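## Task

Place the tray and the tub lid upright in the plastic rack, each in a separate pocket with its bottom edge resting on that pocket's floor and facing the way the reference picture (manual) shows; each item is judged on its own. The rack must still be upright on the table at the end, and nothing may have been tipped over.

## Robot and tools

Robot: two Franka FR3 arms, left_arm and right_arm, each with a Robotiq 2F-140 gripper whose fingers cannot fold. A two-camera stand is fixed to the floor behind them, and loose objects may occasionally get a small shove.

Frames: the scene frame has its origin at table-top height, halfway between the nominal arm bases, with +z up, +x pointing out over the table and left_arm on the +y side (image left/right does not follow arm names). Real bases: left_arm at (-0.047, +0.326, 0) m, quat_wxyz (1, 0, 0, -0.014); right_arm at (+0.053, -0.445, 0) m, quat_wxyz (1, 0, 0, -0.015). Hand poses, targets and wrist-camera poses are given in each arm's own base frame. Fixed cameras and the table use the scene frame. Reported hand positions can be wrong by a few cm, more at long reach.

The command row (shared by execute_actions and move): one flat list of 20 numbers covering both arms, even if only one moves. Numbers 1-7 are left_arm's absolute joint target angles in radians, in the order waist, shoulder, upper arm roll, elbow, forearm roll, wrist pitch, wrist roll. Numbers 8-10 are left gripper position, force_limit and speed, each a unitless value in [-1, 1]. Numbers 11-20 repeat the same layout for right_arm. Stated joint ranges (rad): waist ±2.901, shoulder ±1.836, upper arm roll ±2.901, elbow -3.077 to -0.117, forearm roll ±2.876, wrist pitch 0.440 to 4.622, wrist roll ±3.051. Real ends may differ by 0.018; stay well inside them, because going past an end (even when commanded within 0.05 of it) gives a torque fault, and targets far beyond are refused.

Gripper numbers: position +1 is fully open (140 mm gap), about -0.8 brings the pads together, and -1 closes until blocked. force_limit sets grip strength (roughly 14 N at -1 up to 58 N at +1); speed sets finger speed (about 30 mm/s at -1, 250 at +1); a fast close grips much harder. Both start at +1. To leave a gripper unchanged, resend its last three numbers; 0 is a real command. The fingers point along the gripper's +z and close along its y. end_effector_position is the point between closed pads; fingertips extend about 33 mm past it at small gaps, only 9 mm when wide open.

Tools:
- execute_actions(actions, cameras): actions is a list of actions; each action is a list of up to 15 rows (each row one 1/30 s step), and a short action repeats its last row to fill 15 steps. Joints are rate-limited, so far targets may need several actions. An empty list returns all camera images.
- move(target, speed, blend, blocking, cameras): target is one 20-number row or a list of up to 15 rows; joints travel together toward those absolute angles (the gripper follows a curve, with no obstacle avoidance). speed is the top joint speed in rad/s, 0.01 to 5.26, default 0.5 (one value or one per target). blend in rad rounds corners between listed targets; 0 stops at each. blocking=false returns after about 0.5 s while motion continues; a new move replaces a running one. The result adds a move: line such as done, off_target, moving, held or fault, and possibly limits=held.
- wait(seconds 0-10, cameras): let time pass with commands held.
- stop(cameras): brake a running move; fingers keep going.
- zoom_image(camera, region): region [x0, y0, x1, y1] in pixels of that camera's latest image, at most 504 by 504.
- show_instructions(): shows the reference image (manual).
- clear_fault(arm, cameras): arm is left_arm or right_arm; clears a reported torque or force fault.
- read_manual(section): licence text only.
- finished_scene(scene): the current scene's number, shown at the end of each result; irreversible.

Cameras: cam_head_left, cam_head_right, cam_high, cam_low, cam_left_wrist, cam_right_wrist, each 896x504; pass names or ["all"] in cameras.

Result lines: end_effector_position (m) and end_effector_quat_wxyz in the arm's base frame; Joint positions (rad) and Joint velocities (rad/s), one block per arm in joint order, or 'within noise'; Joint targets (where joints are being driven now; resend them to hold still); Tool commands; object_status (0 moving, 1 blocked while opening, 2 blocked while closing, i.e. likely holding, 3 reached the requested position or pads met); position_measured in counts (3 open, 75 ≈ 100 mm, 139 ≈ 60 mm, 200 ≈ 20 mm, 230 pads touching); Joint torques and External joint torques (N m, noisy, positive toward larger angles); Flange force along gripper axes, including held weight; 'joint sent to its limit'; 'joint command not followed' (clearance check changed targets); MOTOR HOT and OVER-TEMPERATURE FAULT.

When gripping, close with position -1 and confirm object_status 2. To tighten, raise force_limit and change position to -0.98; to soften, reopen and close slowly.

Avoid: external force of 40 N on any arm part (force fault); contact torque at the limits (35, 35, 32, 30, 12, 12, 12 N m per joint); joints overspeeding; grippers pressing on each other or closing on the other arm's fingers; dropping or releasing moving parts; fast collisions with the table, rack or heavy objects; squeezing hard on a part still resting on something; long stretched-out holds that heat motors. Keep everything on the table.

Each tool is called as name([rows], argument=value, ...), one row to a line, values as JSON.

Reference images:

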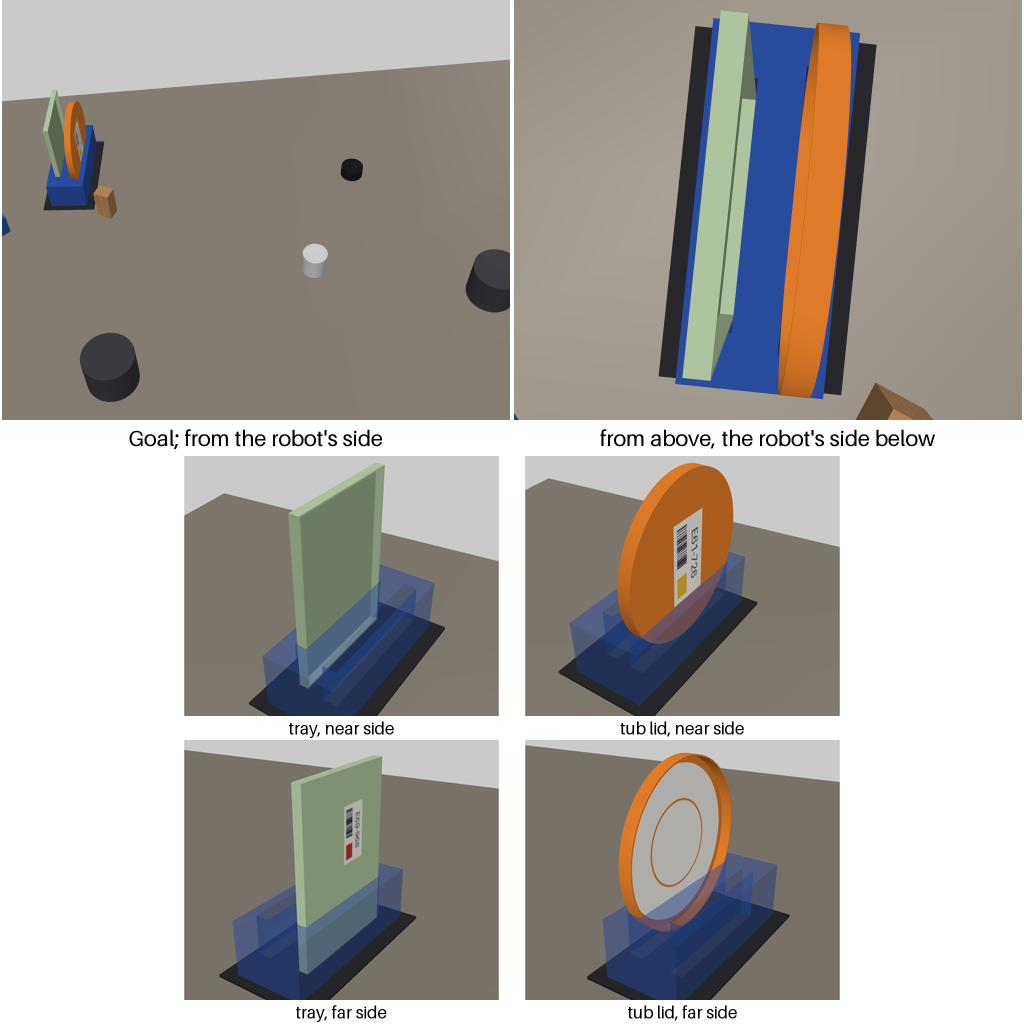

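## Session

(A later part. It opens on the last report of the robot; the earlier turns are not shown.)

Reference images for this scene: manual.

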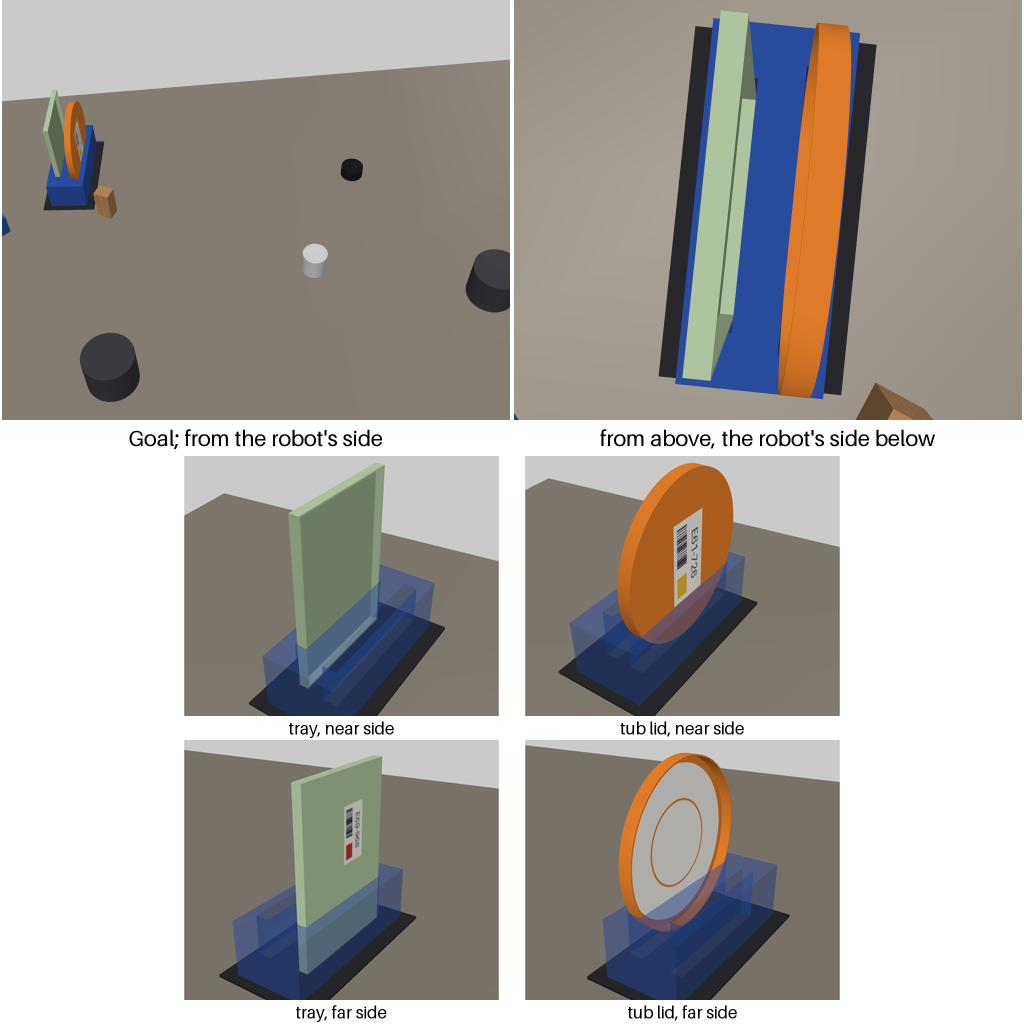

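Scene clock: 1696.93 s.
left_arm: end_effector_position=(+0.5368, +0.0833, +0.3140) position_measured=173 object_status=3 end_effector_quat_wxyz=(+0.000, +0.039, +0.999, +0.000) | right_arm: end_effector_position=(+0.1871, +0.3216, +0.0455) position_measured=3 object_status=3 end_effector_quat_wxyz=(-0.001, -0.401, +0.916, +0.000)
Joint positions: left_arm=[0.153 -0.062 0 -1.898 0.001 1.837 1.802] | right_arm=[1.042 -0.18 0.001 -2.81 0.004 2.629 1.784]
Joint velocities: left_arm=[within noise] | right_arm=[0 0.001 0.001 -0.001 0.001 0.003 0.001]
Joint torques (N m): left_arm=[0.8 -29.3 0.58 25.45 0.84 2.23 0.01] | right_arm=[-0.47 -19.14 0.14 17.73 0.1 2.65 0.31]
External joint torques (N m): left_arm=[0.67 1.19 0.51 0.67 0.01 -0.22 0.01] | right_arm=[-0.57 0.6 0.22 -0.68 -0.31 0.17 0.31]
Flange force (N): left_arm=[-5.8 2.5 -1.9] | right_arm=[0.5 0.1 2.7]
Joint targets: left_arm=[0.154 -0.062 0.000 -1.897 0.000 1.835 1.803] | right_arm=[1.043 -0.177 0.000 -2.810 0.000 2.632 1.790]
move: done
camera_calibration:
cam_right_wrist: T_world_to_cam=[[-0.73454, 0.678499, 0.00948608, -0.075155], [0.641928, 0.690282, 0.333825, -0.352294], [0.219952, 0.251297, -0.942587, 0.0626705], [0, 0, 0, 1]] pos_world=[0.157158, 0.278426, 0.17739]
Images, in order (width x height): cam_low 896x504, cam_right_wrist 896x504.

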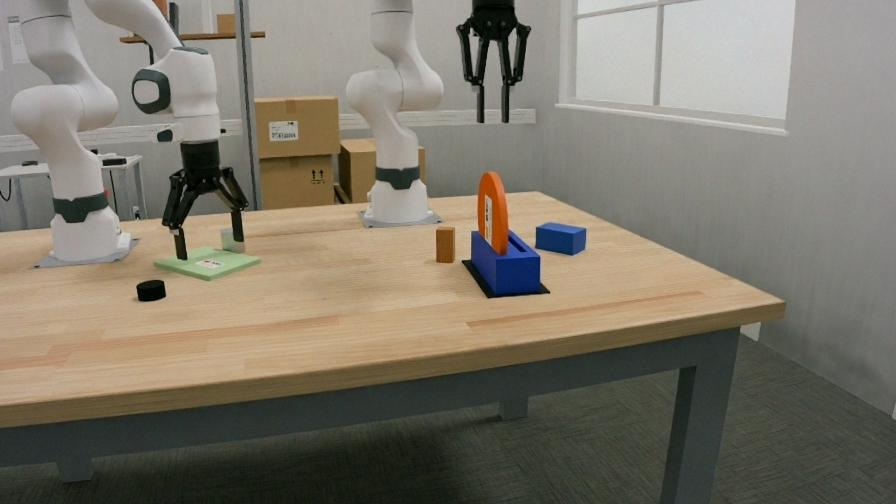

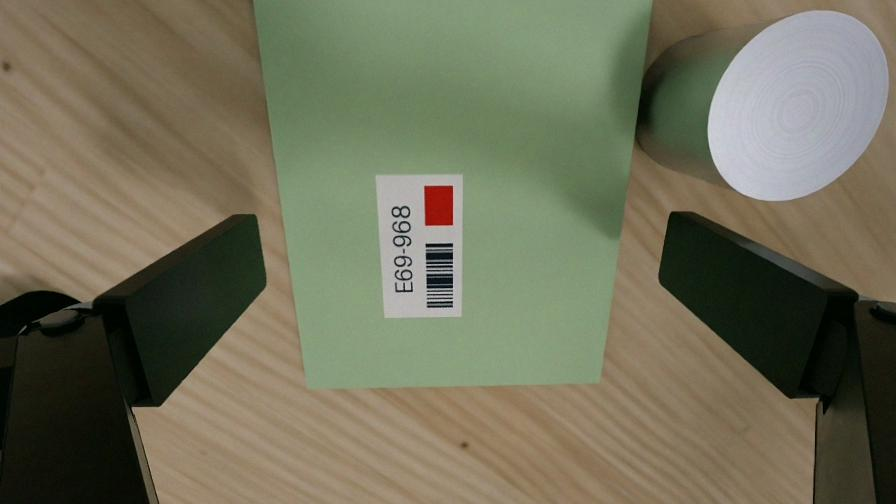

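move(target=[0.1543,-0.0619,0,-1.8966,0,1.8347,1.8027,-0.35,-0.05,-1,1.0395,-0.1303,0,-2.8161,0,2.6858,1.7860,1,-0.05,-0.5], speed=0.08, cameras=["cam_right_wrist","cam_low"])

zoom_image(camera="cam_right_wrist", region=[220, 150, 700, 420])

zoom_image(camera="cam_low", region=[150, 210, 270, 300])

Scene clock: 1717.40 s.
left_arm: end_effector_position=(+0.5368, +0.0833, +0.3140) position_measured=173 object_status=3 end_effector_quat_wxyz=(+0.000, +0.039, +0.999, +0.000) | right_arm: end_effector_position=(+0.1874, +0.3216, +0.0311) position_measured=3 object_status=3 end_effector_quat_wxyz=(+0.000, -0.401, +0.916, +0.001)
Joint positions: left_arm=[0.153 -0.062 0 -1.898 0.001 1.837 1.802] | right_arm=[1.041 -0.133 0.001 -2.815 0.004 2.683 1.784]
Joint velocities: left_arm=[within noise] | right_arm=[-0.001 -0.001 0 0 -0.001 0.004 0.001]
Joint torques (N m): left_arm=[0.75 -29.22 0.6 25.44 0.84 2.24 0] | right_arm=[-1.31 -20.01 0.16 16.36 0.05 2.68 0.11]
External joint torques (N m): left_arm=[0.51 1.2 0.41 0.62 0.01 -0.22 0] | right_arm=[-1.35 0.54 0.25 -1.15 -0.33 0.2 0.11]
Flange force (N): left_arm=[-5.7 2.2 -1.8] | right_arm=[1.9 -1.7 2.7]
Joint targets: left_arm=[0.154 -0.062 0.000 -1.897 0.000 1.835 1.803] | right_arm=[1.040 -0.130 0.000 -2.816 0.000 2.686 1.786]
move: done
camera_calibration:
cam_right_wrist: T_world_to_cam=[[-0.734053, 0.679022, 0.00969847, -0.0749918], [0.642138, 0.689391, 0.335259, -0.34743], [0.220962, 0.252326, -0.942076, 0.0483848], [0, 0, 0, 1]] pos_world=[0.157359, 0.278227, 0.162788]
Images, in order (width x height): cam_low 896x504, cam_right_wrist 896x504.

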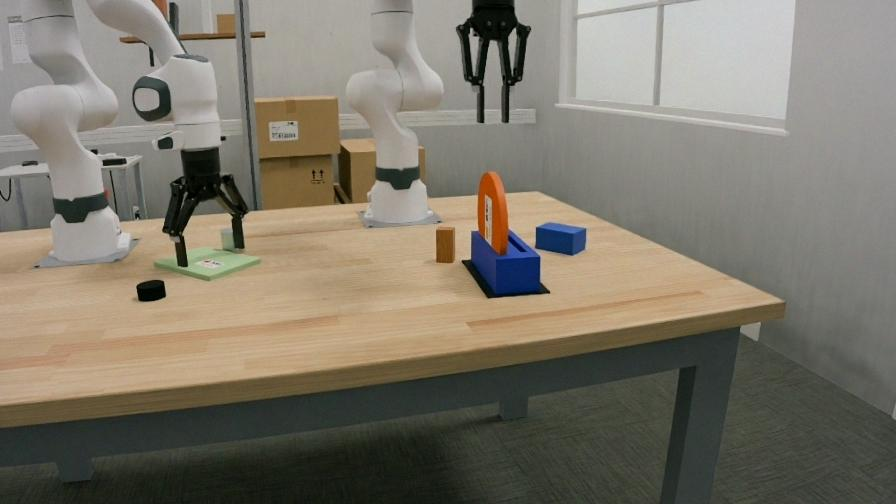

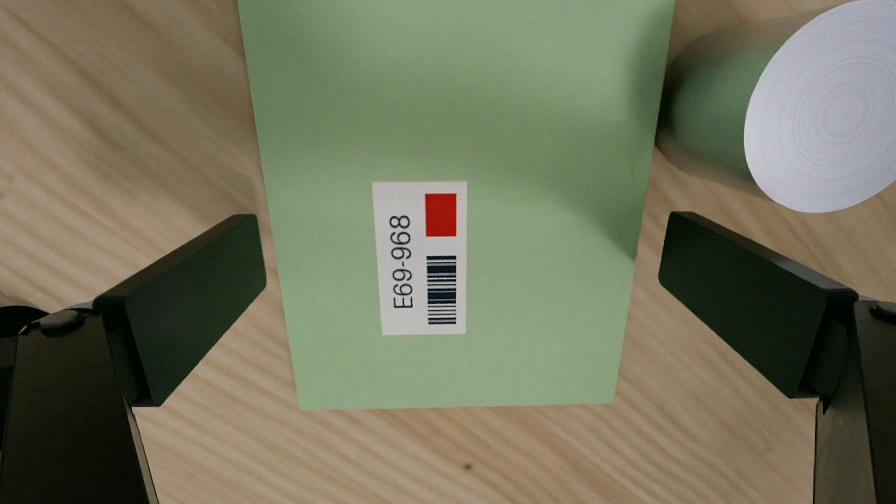

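Scaled by 1.050 from the camera's 896x504 image, which has a finer 1280x720 frame.

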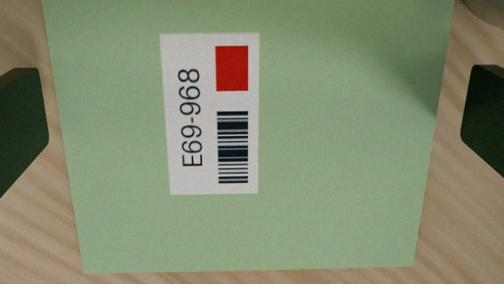

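Scaled by 4.200 from the camera's 896x504 image, which has a finer 1280x720 frame.

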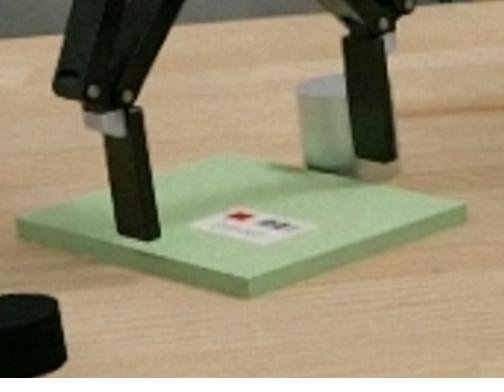

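move(target=[0.1543,-0.0619,0,-1.8966,0,1.8347,1.8027,-0.35,-0.05,-1,1.0335,-0.1303,0,-2.8161,0,2.6858,1.7770,1,-0.05,-0.5], speed=0.05, cameras=["cam_right_wrist"])

zoom_image(camera="cam_right_wrist", region=[220, 150, 700, 420])

Scene clock: 1732.73 s.
left_arm: end_effector_position=(+0.5368, +0.0833, +0.3140) position_measured=173 object_status=3 end_effector_quat_wxyz=(+0.000, +0.039, +0.999, +0.000) | right_arm: end_effector_position=(+0.1895, +0.3206, +0.0311) position_measured=3 object_status=3 end_effector_quat_wxyz=(+0.000, -0.399, +0.917, +0.001)
Joint positions: left_arm=[0.153 -0.062 0 -1.898 0.001 1.837 1.802] | right_arm=[1.035 -0.133 0.001 -2.815 0.004 2.683 1.783]
Joint torques (N m): left_arm=[0.77 -29.26 0.63 25.48 0.85 2.21 0.02] | right_arm=[-1.5 -19.96 0.15 16.41 0.05 2.6 -0.29]
External joint torques (N m): left_arm=[0.66 1.23 0.57 0.66 0.03 -0.25 0.02] | right_arm=[-1.55 0.68 0.23 -1.16 -0.32 0.12 -0.29]
Flange force (N): left_arm=[-5.8 2.6 -2.0] | right_arm=[1.3 -2.8 2.9]
Joint targets: left_arm=[0.154 -0.062 0.000 -1.897 0.000 1.835 1.803] | right_arm=[1.034 -0.130 0.000 -2.816 0.000 2.686 1.777]
move: done
camera_calibration:
cam_right_wrist: T_world_to_cam=[[-0.730447, 0.682898, 0.00983153, -0.0748778], [0.645678, 0.685801, 0.335821, -0.347665], [0.222589, 0.251648, -0.941874, 0.0481998], [0, 0, 0, 1]] pos_world=[0.159057, 0.277434, 0.162888]
Images, in order (width x height): cam_right_wrist 896x504.

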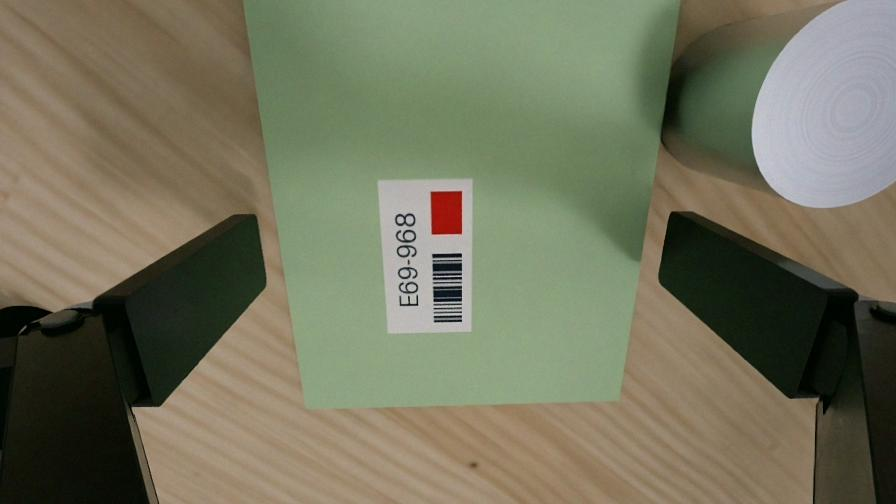

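Scaled by 1.050 from the camera's 896x504 image, which has a finer 1280x720 frame.

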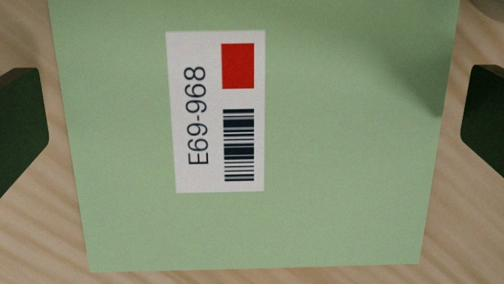

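move(target=[0.1543,-0.0619,0,-1.8966,0,1.8347,1.8027,-0.35,-0.05,-1,1.0335,-0.0891,0,-2.8174,0,2.7283,1.7770,1,-0.05,-0.5], speed=0.04, cameras=["cam_right_wrist","cam_low"])

zoom_image(camera="cam_low", region=[150, 210, 270, 300])

Scene clock: 1748.10 s.
left_arm: end_effector_position=(+0.5368, +0.0833, +0.3140) position_measured=173 object_status=3 end_effector_quat_wxyz=(+0.000, +0.039, +0.999, +0.000) | right_arm: end_effector_position=(+0.1895, +0.3205, +0.0191) position_measured=3 object_status=3 end_effector_quat_wxyz=(+0.000, -0.399, +0.917, +0.001)
Joint positions: left_arm=[0.153 -0.062 0 -1.898 0.001 1.837 1.802] | right_arm=[1.035 -0.092 0.001 -2.816 0.004 2.725 1.783]
Joint velocities: left_arm=[within noise] | right_arm=[-0.001 0 0.001 0 0.001 0.004 0]
Joint torques (N m): left_arm=[0.78 -29.19 0.57 25.45 0.84 2.22 0.04] | right_arm=[-1.3 -20.76 0.15 15.67 0.03 2.55 -0.08]
External joint torques (N m): left_arm=[0.59 1.39 0.42 0.54 0.01 -0.25 0.03] | right_arm=[-1.27 0.56 0.26 -1.13 -0.32 0.08 -0.08]
Flange force (N): left_arm=[-6.0 2.4 -1.7] | right_arm=[1.8 -1.9 2.2]
Joint targets: left_arm=[0.154 -0.062 0.000 -1.897 0.000 1.835 1.803] | right_arm=[1.034 -0.089 0.000 -2.817 0.000 2.728 1.777]
move: done
camera_calibration:
cam_right_wrist: T_world_to_cam=[[-0.730808, 0.682515, 0.0096489, -0.0744265], [0.645375, 0.686298, 0.33539, -0.343655], [0.222287, 0.251333, -0.94203, 0.0370598], [0, 0, 0, 1]] pos_world=[0.159157, 0.277333, 0.150888]
Images, in order (width x height): cam_low 896x504, cam_right_wrist 896x504.

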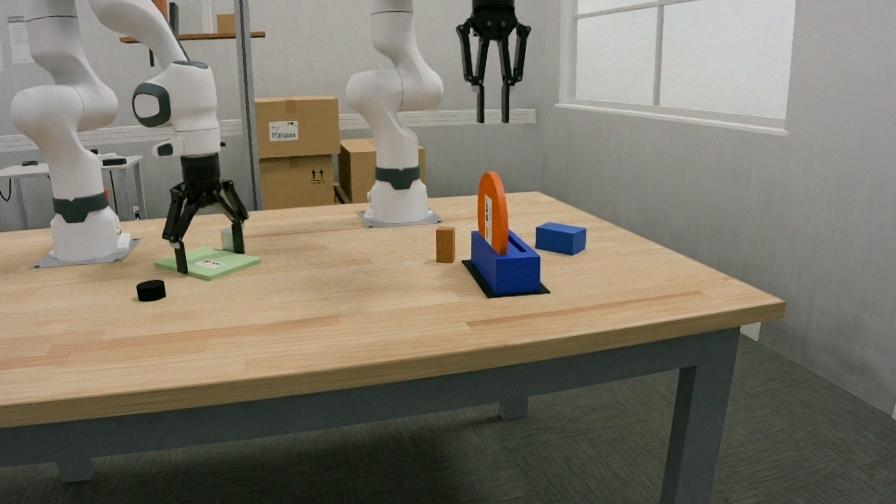

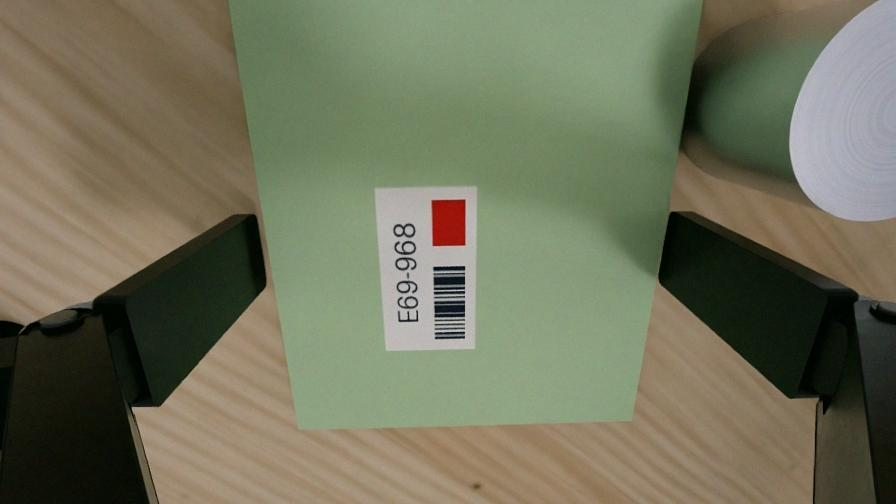

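Scaled by 4.200 from the camera's 896x504 image, which has a finer 1280x720 frame.

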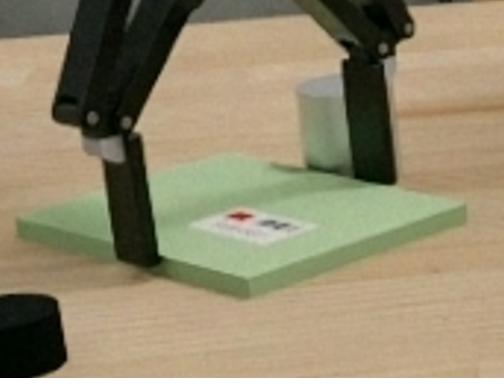

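move(target=[0.1543,-0.0619,0,-1.8966,0,1.8347,1.8027,-0.35,-0.05,-1,1.0335,-0.0770,0,-2.8174,0,2.7404,1.7770,1,-0.05,-0.5], speed=0.02)

Scene clock: 1764.87 s.
left_arm: end_effector_position=(+0.5368, +0.0833, +0.3140) position_measured=173 object_status=3 end_effector_quat_wxyz=(+0.000, +0.039, +0.999, +0.000) | right_arm: end_effector_position=(+0.1895, +0.3205, +0.0156) position_measured=3 object_status=3 end_effector_quat_wxyz=(+0.000, -0.399, +0.917, +0.001)
Joint positions: left_arm=[0.153 -0.062 0 -1.898 0.001 1.837 1.802] | right_arm=[1.035 -0.08 0.001 -2.816 0.004 2.737 1.783]
Joint velocities: left_arm=[within noise] | right_arm=[-0.001 0.001 -0.001 -0.001 -0.002 0.004 -0.001]
Joint torques (N m): left_arm=[0.75 -29.2 0.6 25.5 0.84 2.23 0.03] | right_arm=[-1.31 -20.87 0.18 15.46 0 2.63 -0.09]
External joint torques (N m): left_arm=[0.63 1.21 0.52 0.72 0.01 -0.23 0.03] | right_arm=[-1.31 0.6 0.25 -1.02 -0.33 0.17 -0.09]
Flange force (N): left_arm=[-6.0 2.5 -2.1] | right_arm=[1.4 -2.0 2.7]
Joint targets: left_arm=[0.154 -0.062 0.000 -1.897 0.000 1.835 1.803] | right_arm=[1.034 -0.077 0.000 -2.817 0.000 2.740 1.777]
move: done

move(target=[0.1543,-0.0619,0,-1.8966,0,1.8347,1.8027,-0.35,-0.05,-1,1.0335,-0.0770,0,-2.8174,0,2.7404,1.7770,-1,-0.05,-1], speed=0.02, cameras=["cam_right_wrist","cam_low"])

zoom_image(camera="cam_low", region=[150, 210, 270, 300])

Scene clock: 1771.27 s.
left_arm: end_effector_position=(+0.5368, +0.0833, +0.3140) position_measured=173 object_status=3 end_effector_quat_wxyz=(+0.000, +0.039, +0.999, +0.000) | right_arm: end_effector_position=(+0.1897, +0.3208, +0.0157) position_measured=15 object_status=0 end_effector_quat_wxyz=(+0.000, -0.399, +0.917, +0.001)
Joint positions: left_arm=[0.153 -0.062 0 -1.898 0.001 1.837 1.802] | right_arm=[1.035 -0.08 0.001 -2.816 0.004 2.738 1.782]
Joint torques (N m): left_arm=[0.77 -29.21 0.61 25.49 0.86 2.24 0.02] | right_arm=[-1.21 -19.26 0.28 15.28 0.03 2.86 -0.07]
External joint torques (N m): left_arm=[0.52 1.34 0.41 0.67 0.02 -0.22 0.02] | right_arm=[-1.18 2.28 0.39 -1.32 -0.3 0.38 -0.07]
Flange force (N): left_arm=[-6.3 2.4 -1.9] | right_arm=[-1.5 -0.9 9.3]
Joint targets: left_arm=[0.154 -0.062 0.000 -1.897 0.000 1.835 1.803] | right_arm=[1.034 -0.077 0.000 -2.817 0.000 2.740 1.777]
move: done
camera_calibration:
cam_right_wrist: T_world_to_cam=[[-0.73115, 0.682147, 0.00973523, -0.0743127], [0.644847, 0.686372, 0.336252, -0.342781], [0.222691, 0.252128, -0.941722, 0.0334528], [0, 0, 0, 1]] pos_world=[0.159258, 0.277533, 0.147487]
Images, in order (width x height): cam_low 896x504, cam_right_wrist 896x504.

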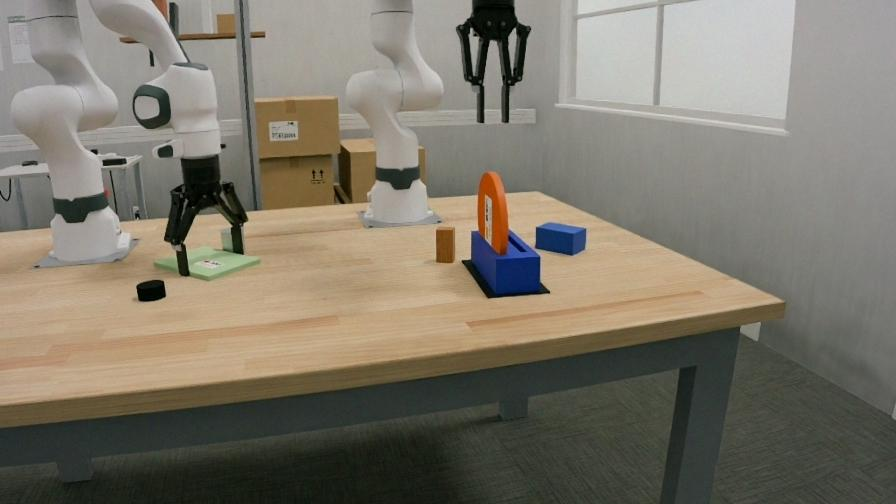

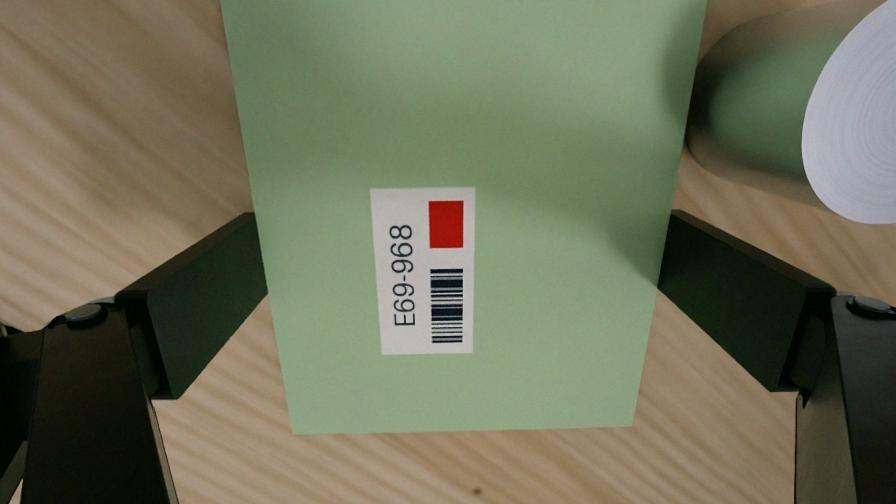

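Scaled by 4.200 from the camera's 896x504 image, which has a finer 1280x720 frame.

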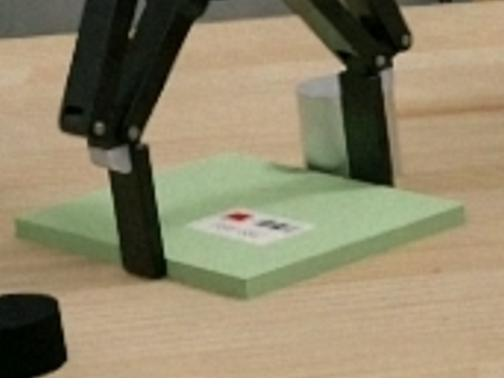

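wait(seconds=0.5)

Scene clock: 1774.90 s.
left_arm: end_effector_position=(+0.5368, +0.0833, +0.3140) position_measured=173 object_status=3 end_effector_quat_wxyz=(+0.000, +0.039, +0.999, +0.000) | right_arm: end_effector_position=(+0.1897, +0.3208, +0.0157) position_measured=15 object_status=2 end_effector_quat_wxyz=(+0.000, -0.399, +0.917, +0.001)
Joint positions: left_arm=[0.153 -0.062 0 -1.898 0.001 1.837 1.802] | right_arm=[1.035 -0.08 0.001 -2.816 0.004 2.738 1.782]
Joint torques (N m): left_arm=[0.76 -29.23 0.61 25.51 0.85 2.22 0.07] | right_arm=[-1.26 -19.28 0.22 15.35 0.03 2.87 -0.12]
External joint torques (N m): left_arm=[0.68 1.45 0.58 0.57 0.03 -0.26 0.07] | right_arm=[-1.34 2.2 0.22 -1.2 -0.3 0.4 -0.12]
Flange force (N): left_arm=[-6.2 2.8 -1.7] | right_arm=[-1.8 -1.4 9.1]
Joint targets: left_arm=[0.154 -0.062 0.000 -1.897 0.000 1.835 1.803] | right_arm=[1.034 -0.077 0.000 -2.817 0.000 2.740 1.777]
Tool commands: left_gripper/position=-0.35 left_gripper/force_limit=-0.05 left_gripper/speed=-1.0 right_gripper/position=-1.0 right_gripper/force_limit=-0.05 right_gripper/speed=-1.0
wait: 0.50 s; at rest from the start

move([
  [0.1543,-0.0619,0,-1.8966,0,1.8347,1.8027,-0.35,-0.05,-1,1.0335,-0.1303,0,-2.8161,0,2.6858,1.7770,-1,-0.05,-1],
  [0.1543,-0.0619,0,-1.8966,0,1.8347,1.8027,-0.35,-0.05,-1,1.0335,-0.3245,0,-2.7830,0,2.4586,1.7770,-1,-0.05,-1],
], speed=[0.05,0.12], blend=[0.02,0], cameras=["cam_right_wrist","cam_low"])

zoom_image(camera="cam_low", region=[130, 160, 290, 300])

Scene clock: 1790.43 s.
left_arm: end_effector_position=(+0.5368, +0.0833, +0.3140) position_measured=173 object_status=3 end_effector_quat_wxyz=(+0.000, +0.039, +0.999, +0.000) | right_arm: end_effector_position=(+0.1890, +0.3202, +0.0935) position_measured=15 object_status=2 end_effector_quat_wxyz=(-0.001, -0.399, +0.917, +0.001)
Joint positions: left_arm=[0.153 -0.062 0 -1.898 0.001 1.837 1.802] | right_arm=[1.035 -0.322 0.001 -2.784 0.004 2.462 1.782]
Joint velocities: left_arm=[within noise] | right_arm=[0 0 0.001 0 0 -0.005 0.002]
Joint torques (N m): left_arm=[0.77 -29.23 0.54 25.47 0.85 2.22 0.05] | right_arm=[-1.22 -18.16 0.02 20.46 0.24 2.07 -0.17]
External joint torques (N m): left_arm=[0.68 1.33 0.5 0.61 0.03 -0.24 0.04] | right_arm=[-1.28 -1.07 0.27 -0.35 -0.29 -0.41 -0.17]
Flange force (N): left_arm=[-6.0 2.6 -1.8] | right_arm=[4.1 -2.7 -4.0]
Joint targets: left_arm=[0.154 -0.062 0.000 -1.897 0.000 1.835 1.803] | right_arm=[1.034 -0.325 0.000 -2.783 0.000 2.459 1.777]
move: done
camera_calibration:
cam_right_wrist: T_world_to_cam=[[-0.731404, 0.681871, 0.0100288, -0.0749708], [0.645035, 0.68697, 0.334666, -0.368177], [0.22131, 0.251245, -0.942283, 0.107527], [0, 0, 0, 1]] pos_world=[0.158857, 0.277032, 0.225289]
Images, in order (width x height): cam_low 896x504, cam_right_wrist 896x504.

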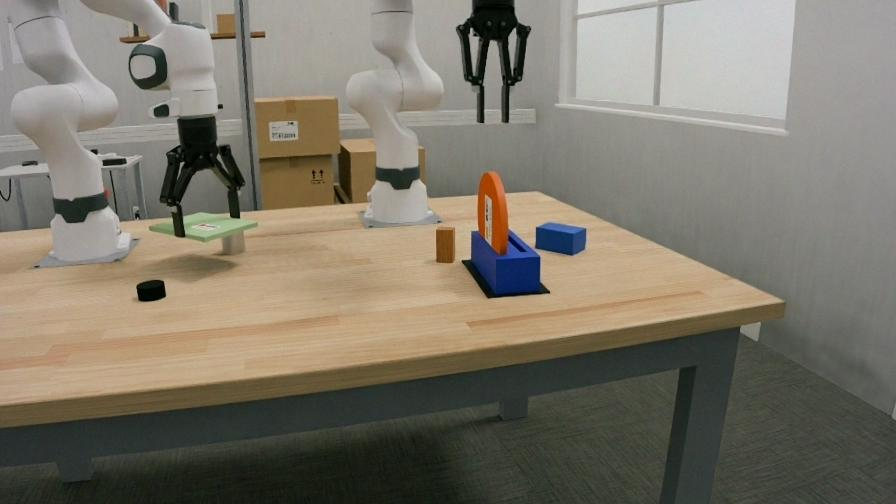

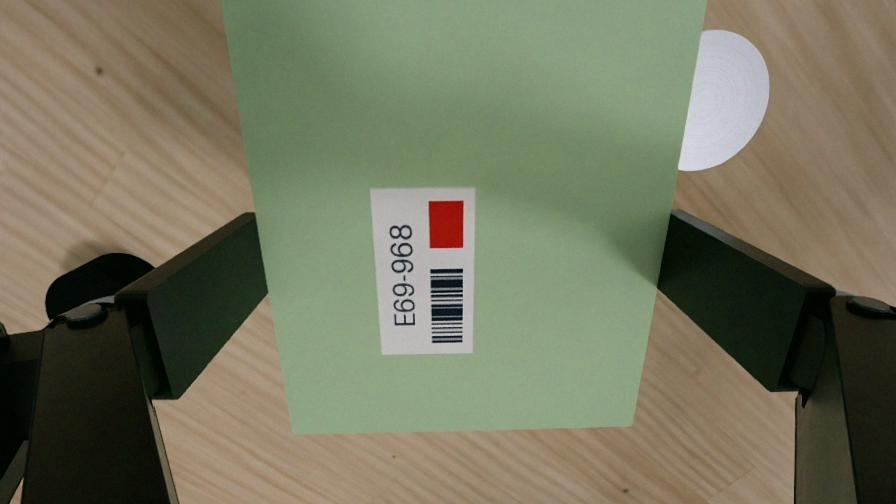

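Scaled by 3.150 from the camera's 896x504 image, which has a finer 1280x720 frame.

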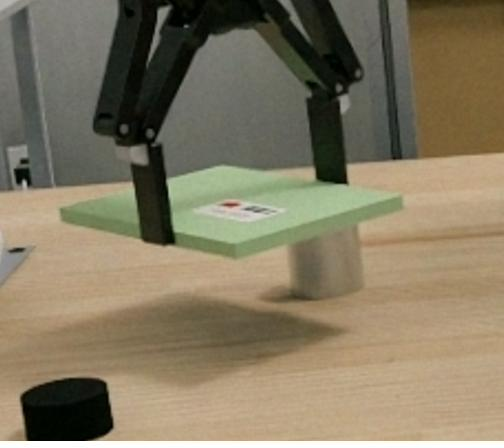

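move([
  [0.1543,-0.0619,0,-1.8966,0,1.8347,1.8027,-0.35,-0.05,-1,1.0335,-0.5419,0,-2.6169,0,2.0749,1.7770,-1,-0.05,-1],
  [0.1543,-0.0619,0,-1.8966,0,1.8347,1.8027,-0.35,-0.05,-1,0.0531,0.0348,0,-2.5132,1.397,1.455,-0.992,-1,-0.05,-1],
], speed=[0.25,0.5], blend=[0.05,0], cameras=["all"])

Scene clock: 1890.07 s.
left_arm: end_effector_position=(+0.5368, +0.0833, +0.3140) position_measured=173 object_status=3 end_effector_quat_wxyz=(+0.000, +0.039, +0.999, +0.000) | right_arm: end_effector_position=(+0.3391, +0.3404, +0.2990) position_measured=15 object_status=2 end_effector_quat_wxyz=(-0.428, +0.563, -0.431, -0.561)
Joint positions: left_arm=[0.153 -0.062 0 -1.898 0.001 1.837 1.802] | right_arm=[0.055 0.032 0 -2.514 1.392 1.459 -0.984]
Joint velocities: left_arm=[within noise] | right_arm=[0 0.001 0 0 -0.001 0 -0.005]
Joint torques (N m): left_arm=[0.8 -29.19 0.57 25.45 0.85 2.23 0.03] | right_arm=[-1.29 -27.24 0.61 18.36 2.12 -2.57 -0.1]
External joint torques (N m): left_arm=[0.72 1.32 0.54 0.59 0.02 -0.24 0.03] | right_arm=[-1.36 0.49 0.44 -0.35 0.48 -0.44 -0.07]
Flange force (N): left_arm=[-5.9 2.6 -1.8] | right_arm=[1.0 0.0 -0.9]
Joint targets: left_arm=[0.154 -0.062 0.000 -1.897 0.000 1.835 1.803] | right_arm=[0.053 0.035 0.000 -2.513 1.397 1.455 -0.992]
move: done
camera_calibration:
cam_left_wrist: T_world_to_cam=[[0.0655044, 0.997851, 0.00158779, -0.110984], [0.946404, -0.0626313, 0.316855, -0.593614], [0.316274, -0.0192527, -0.948473, 0.271216], [0, 0, 0, 1]] pos_world=[0.48329, 0.0787888, 0.445507]
cam_right_wrist: T_world_to_cam=[[-0.962875, -0.269925, 0.00341515, 0.423439], [0.0920717, -0.316492, 0.944116, -0.200784], [-0.25376, 0.909381, 0.329595, -0.180318], [0, 0, 0, 1]] pos_world=[0.380448, 0.214728, 0.247549]

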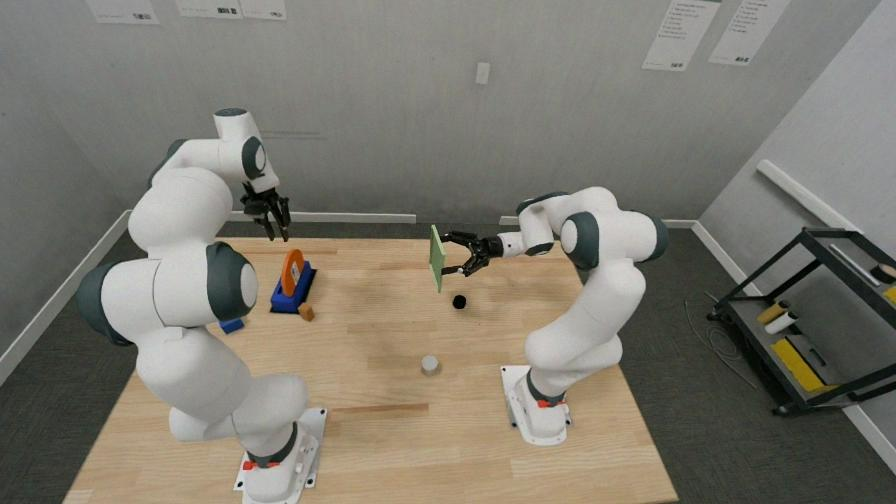

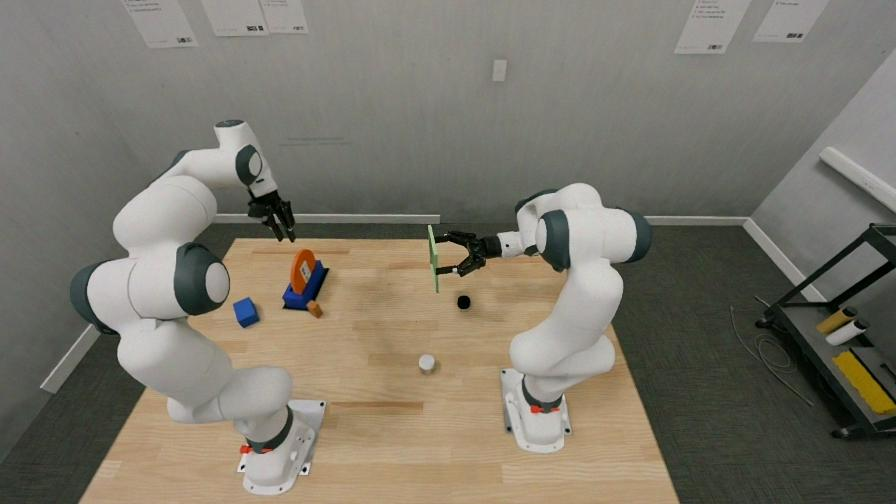

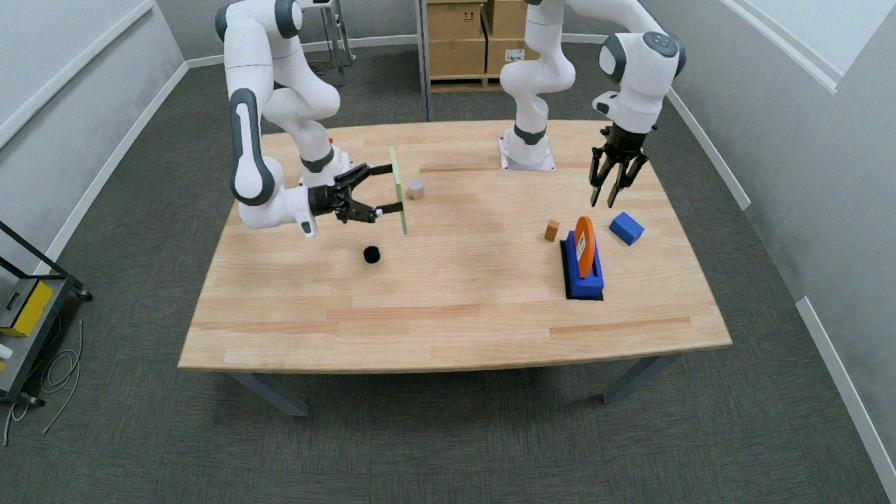

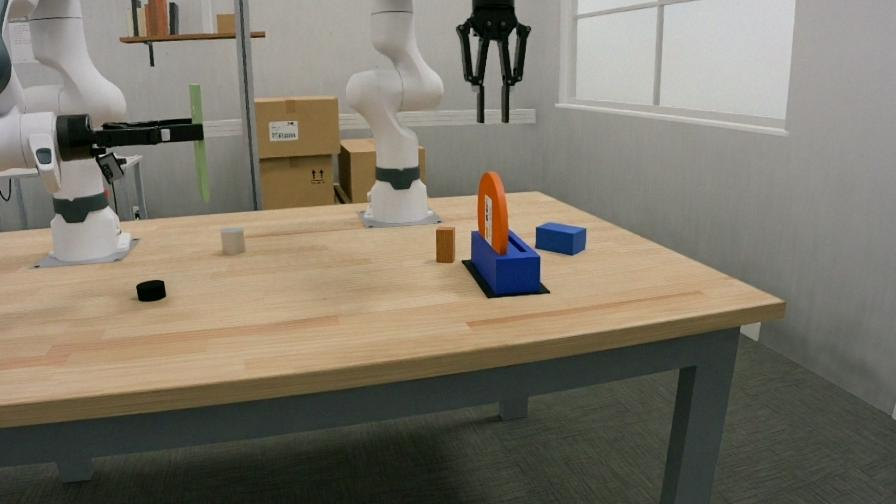

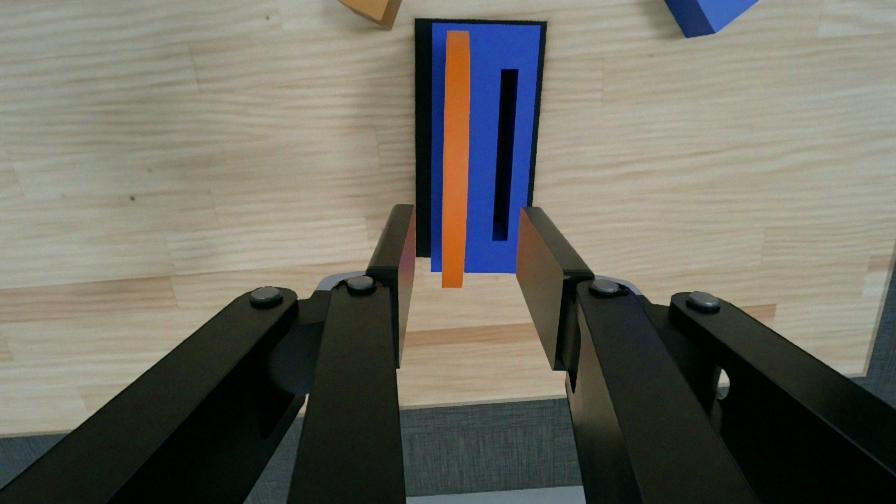

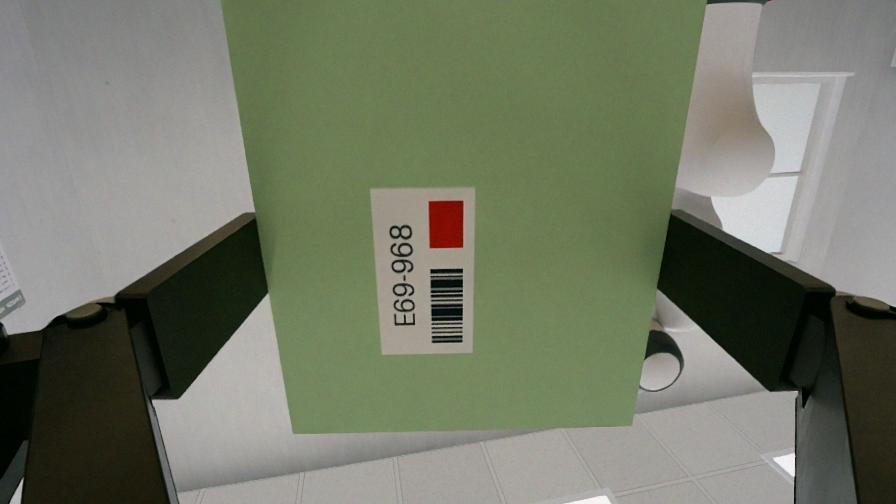

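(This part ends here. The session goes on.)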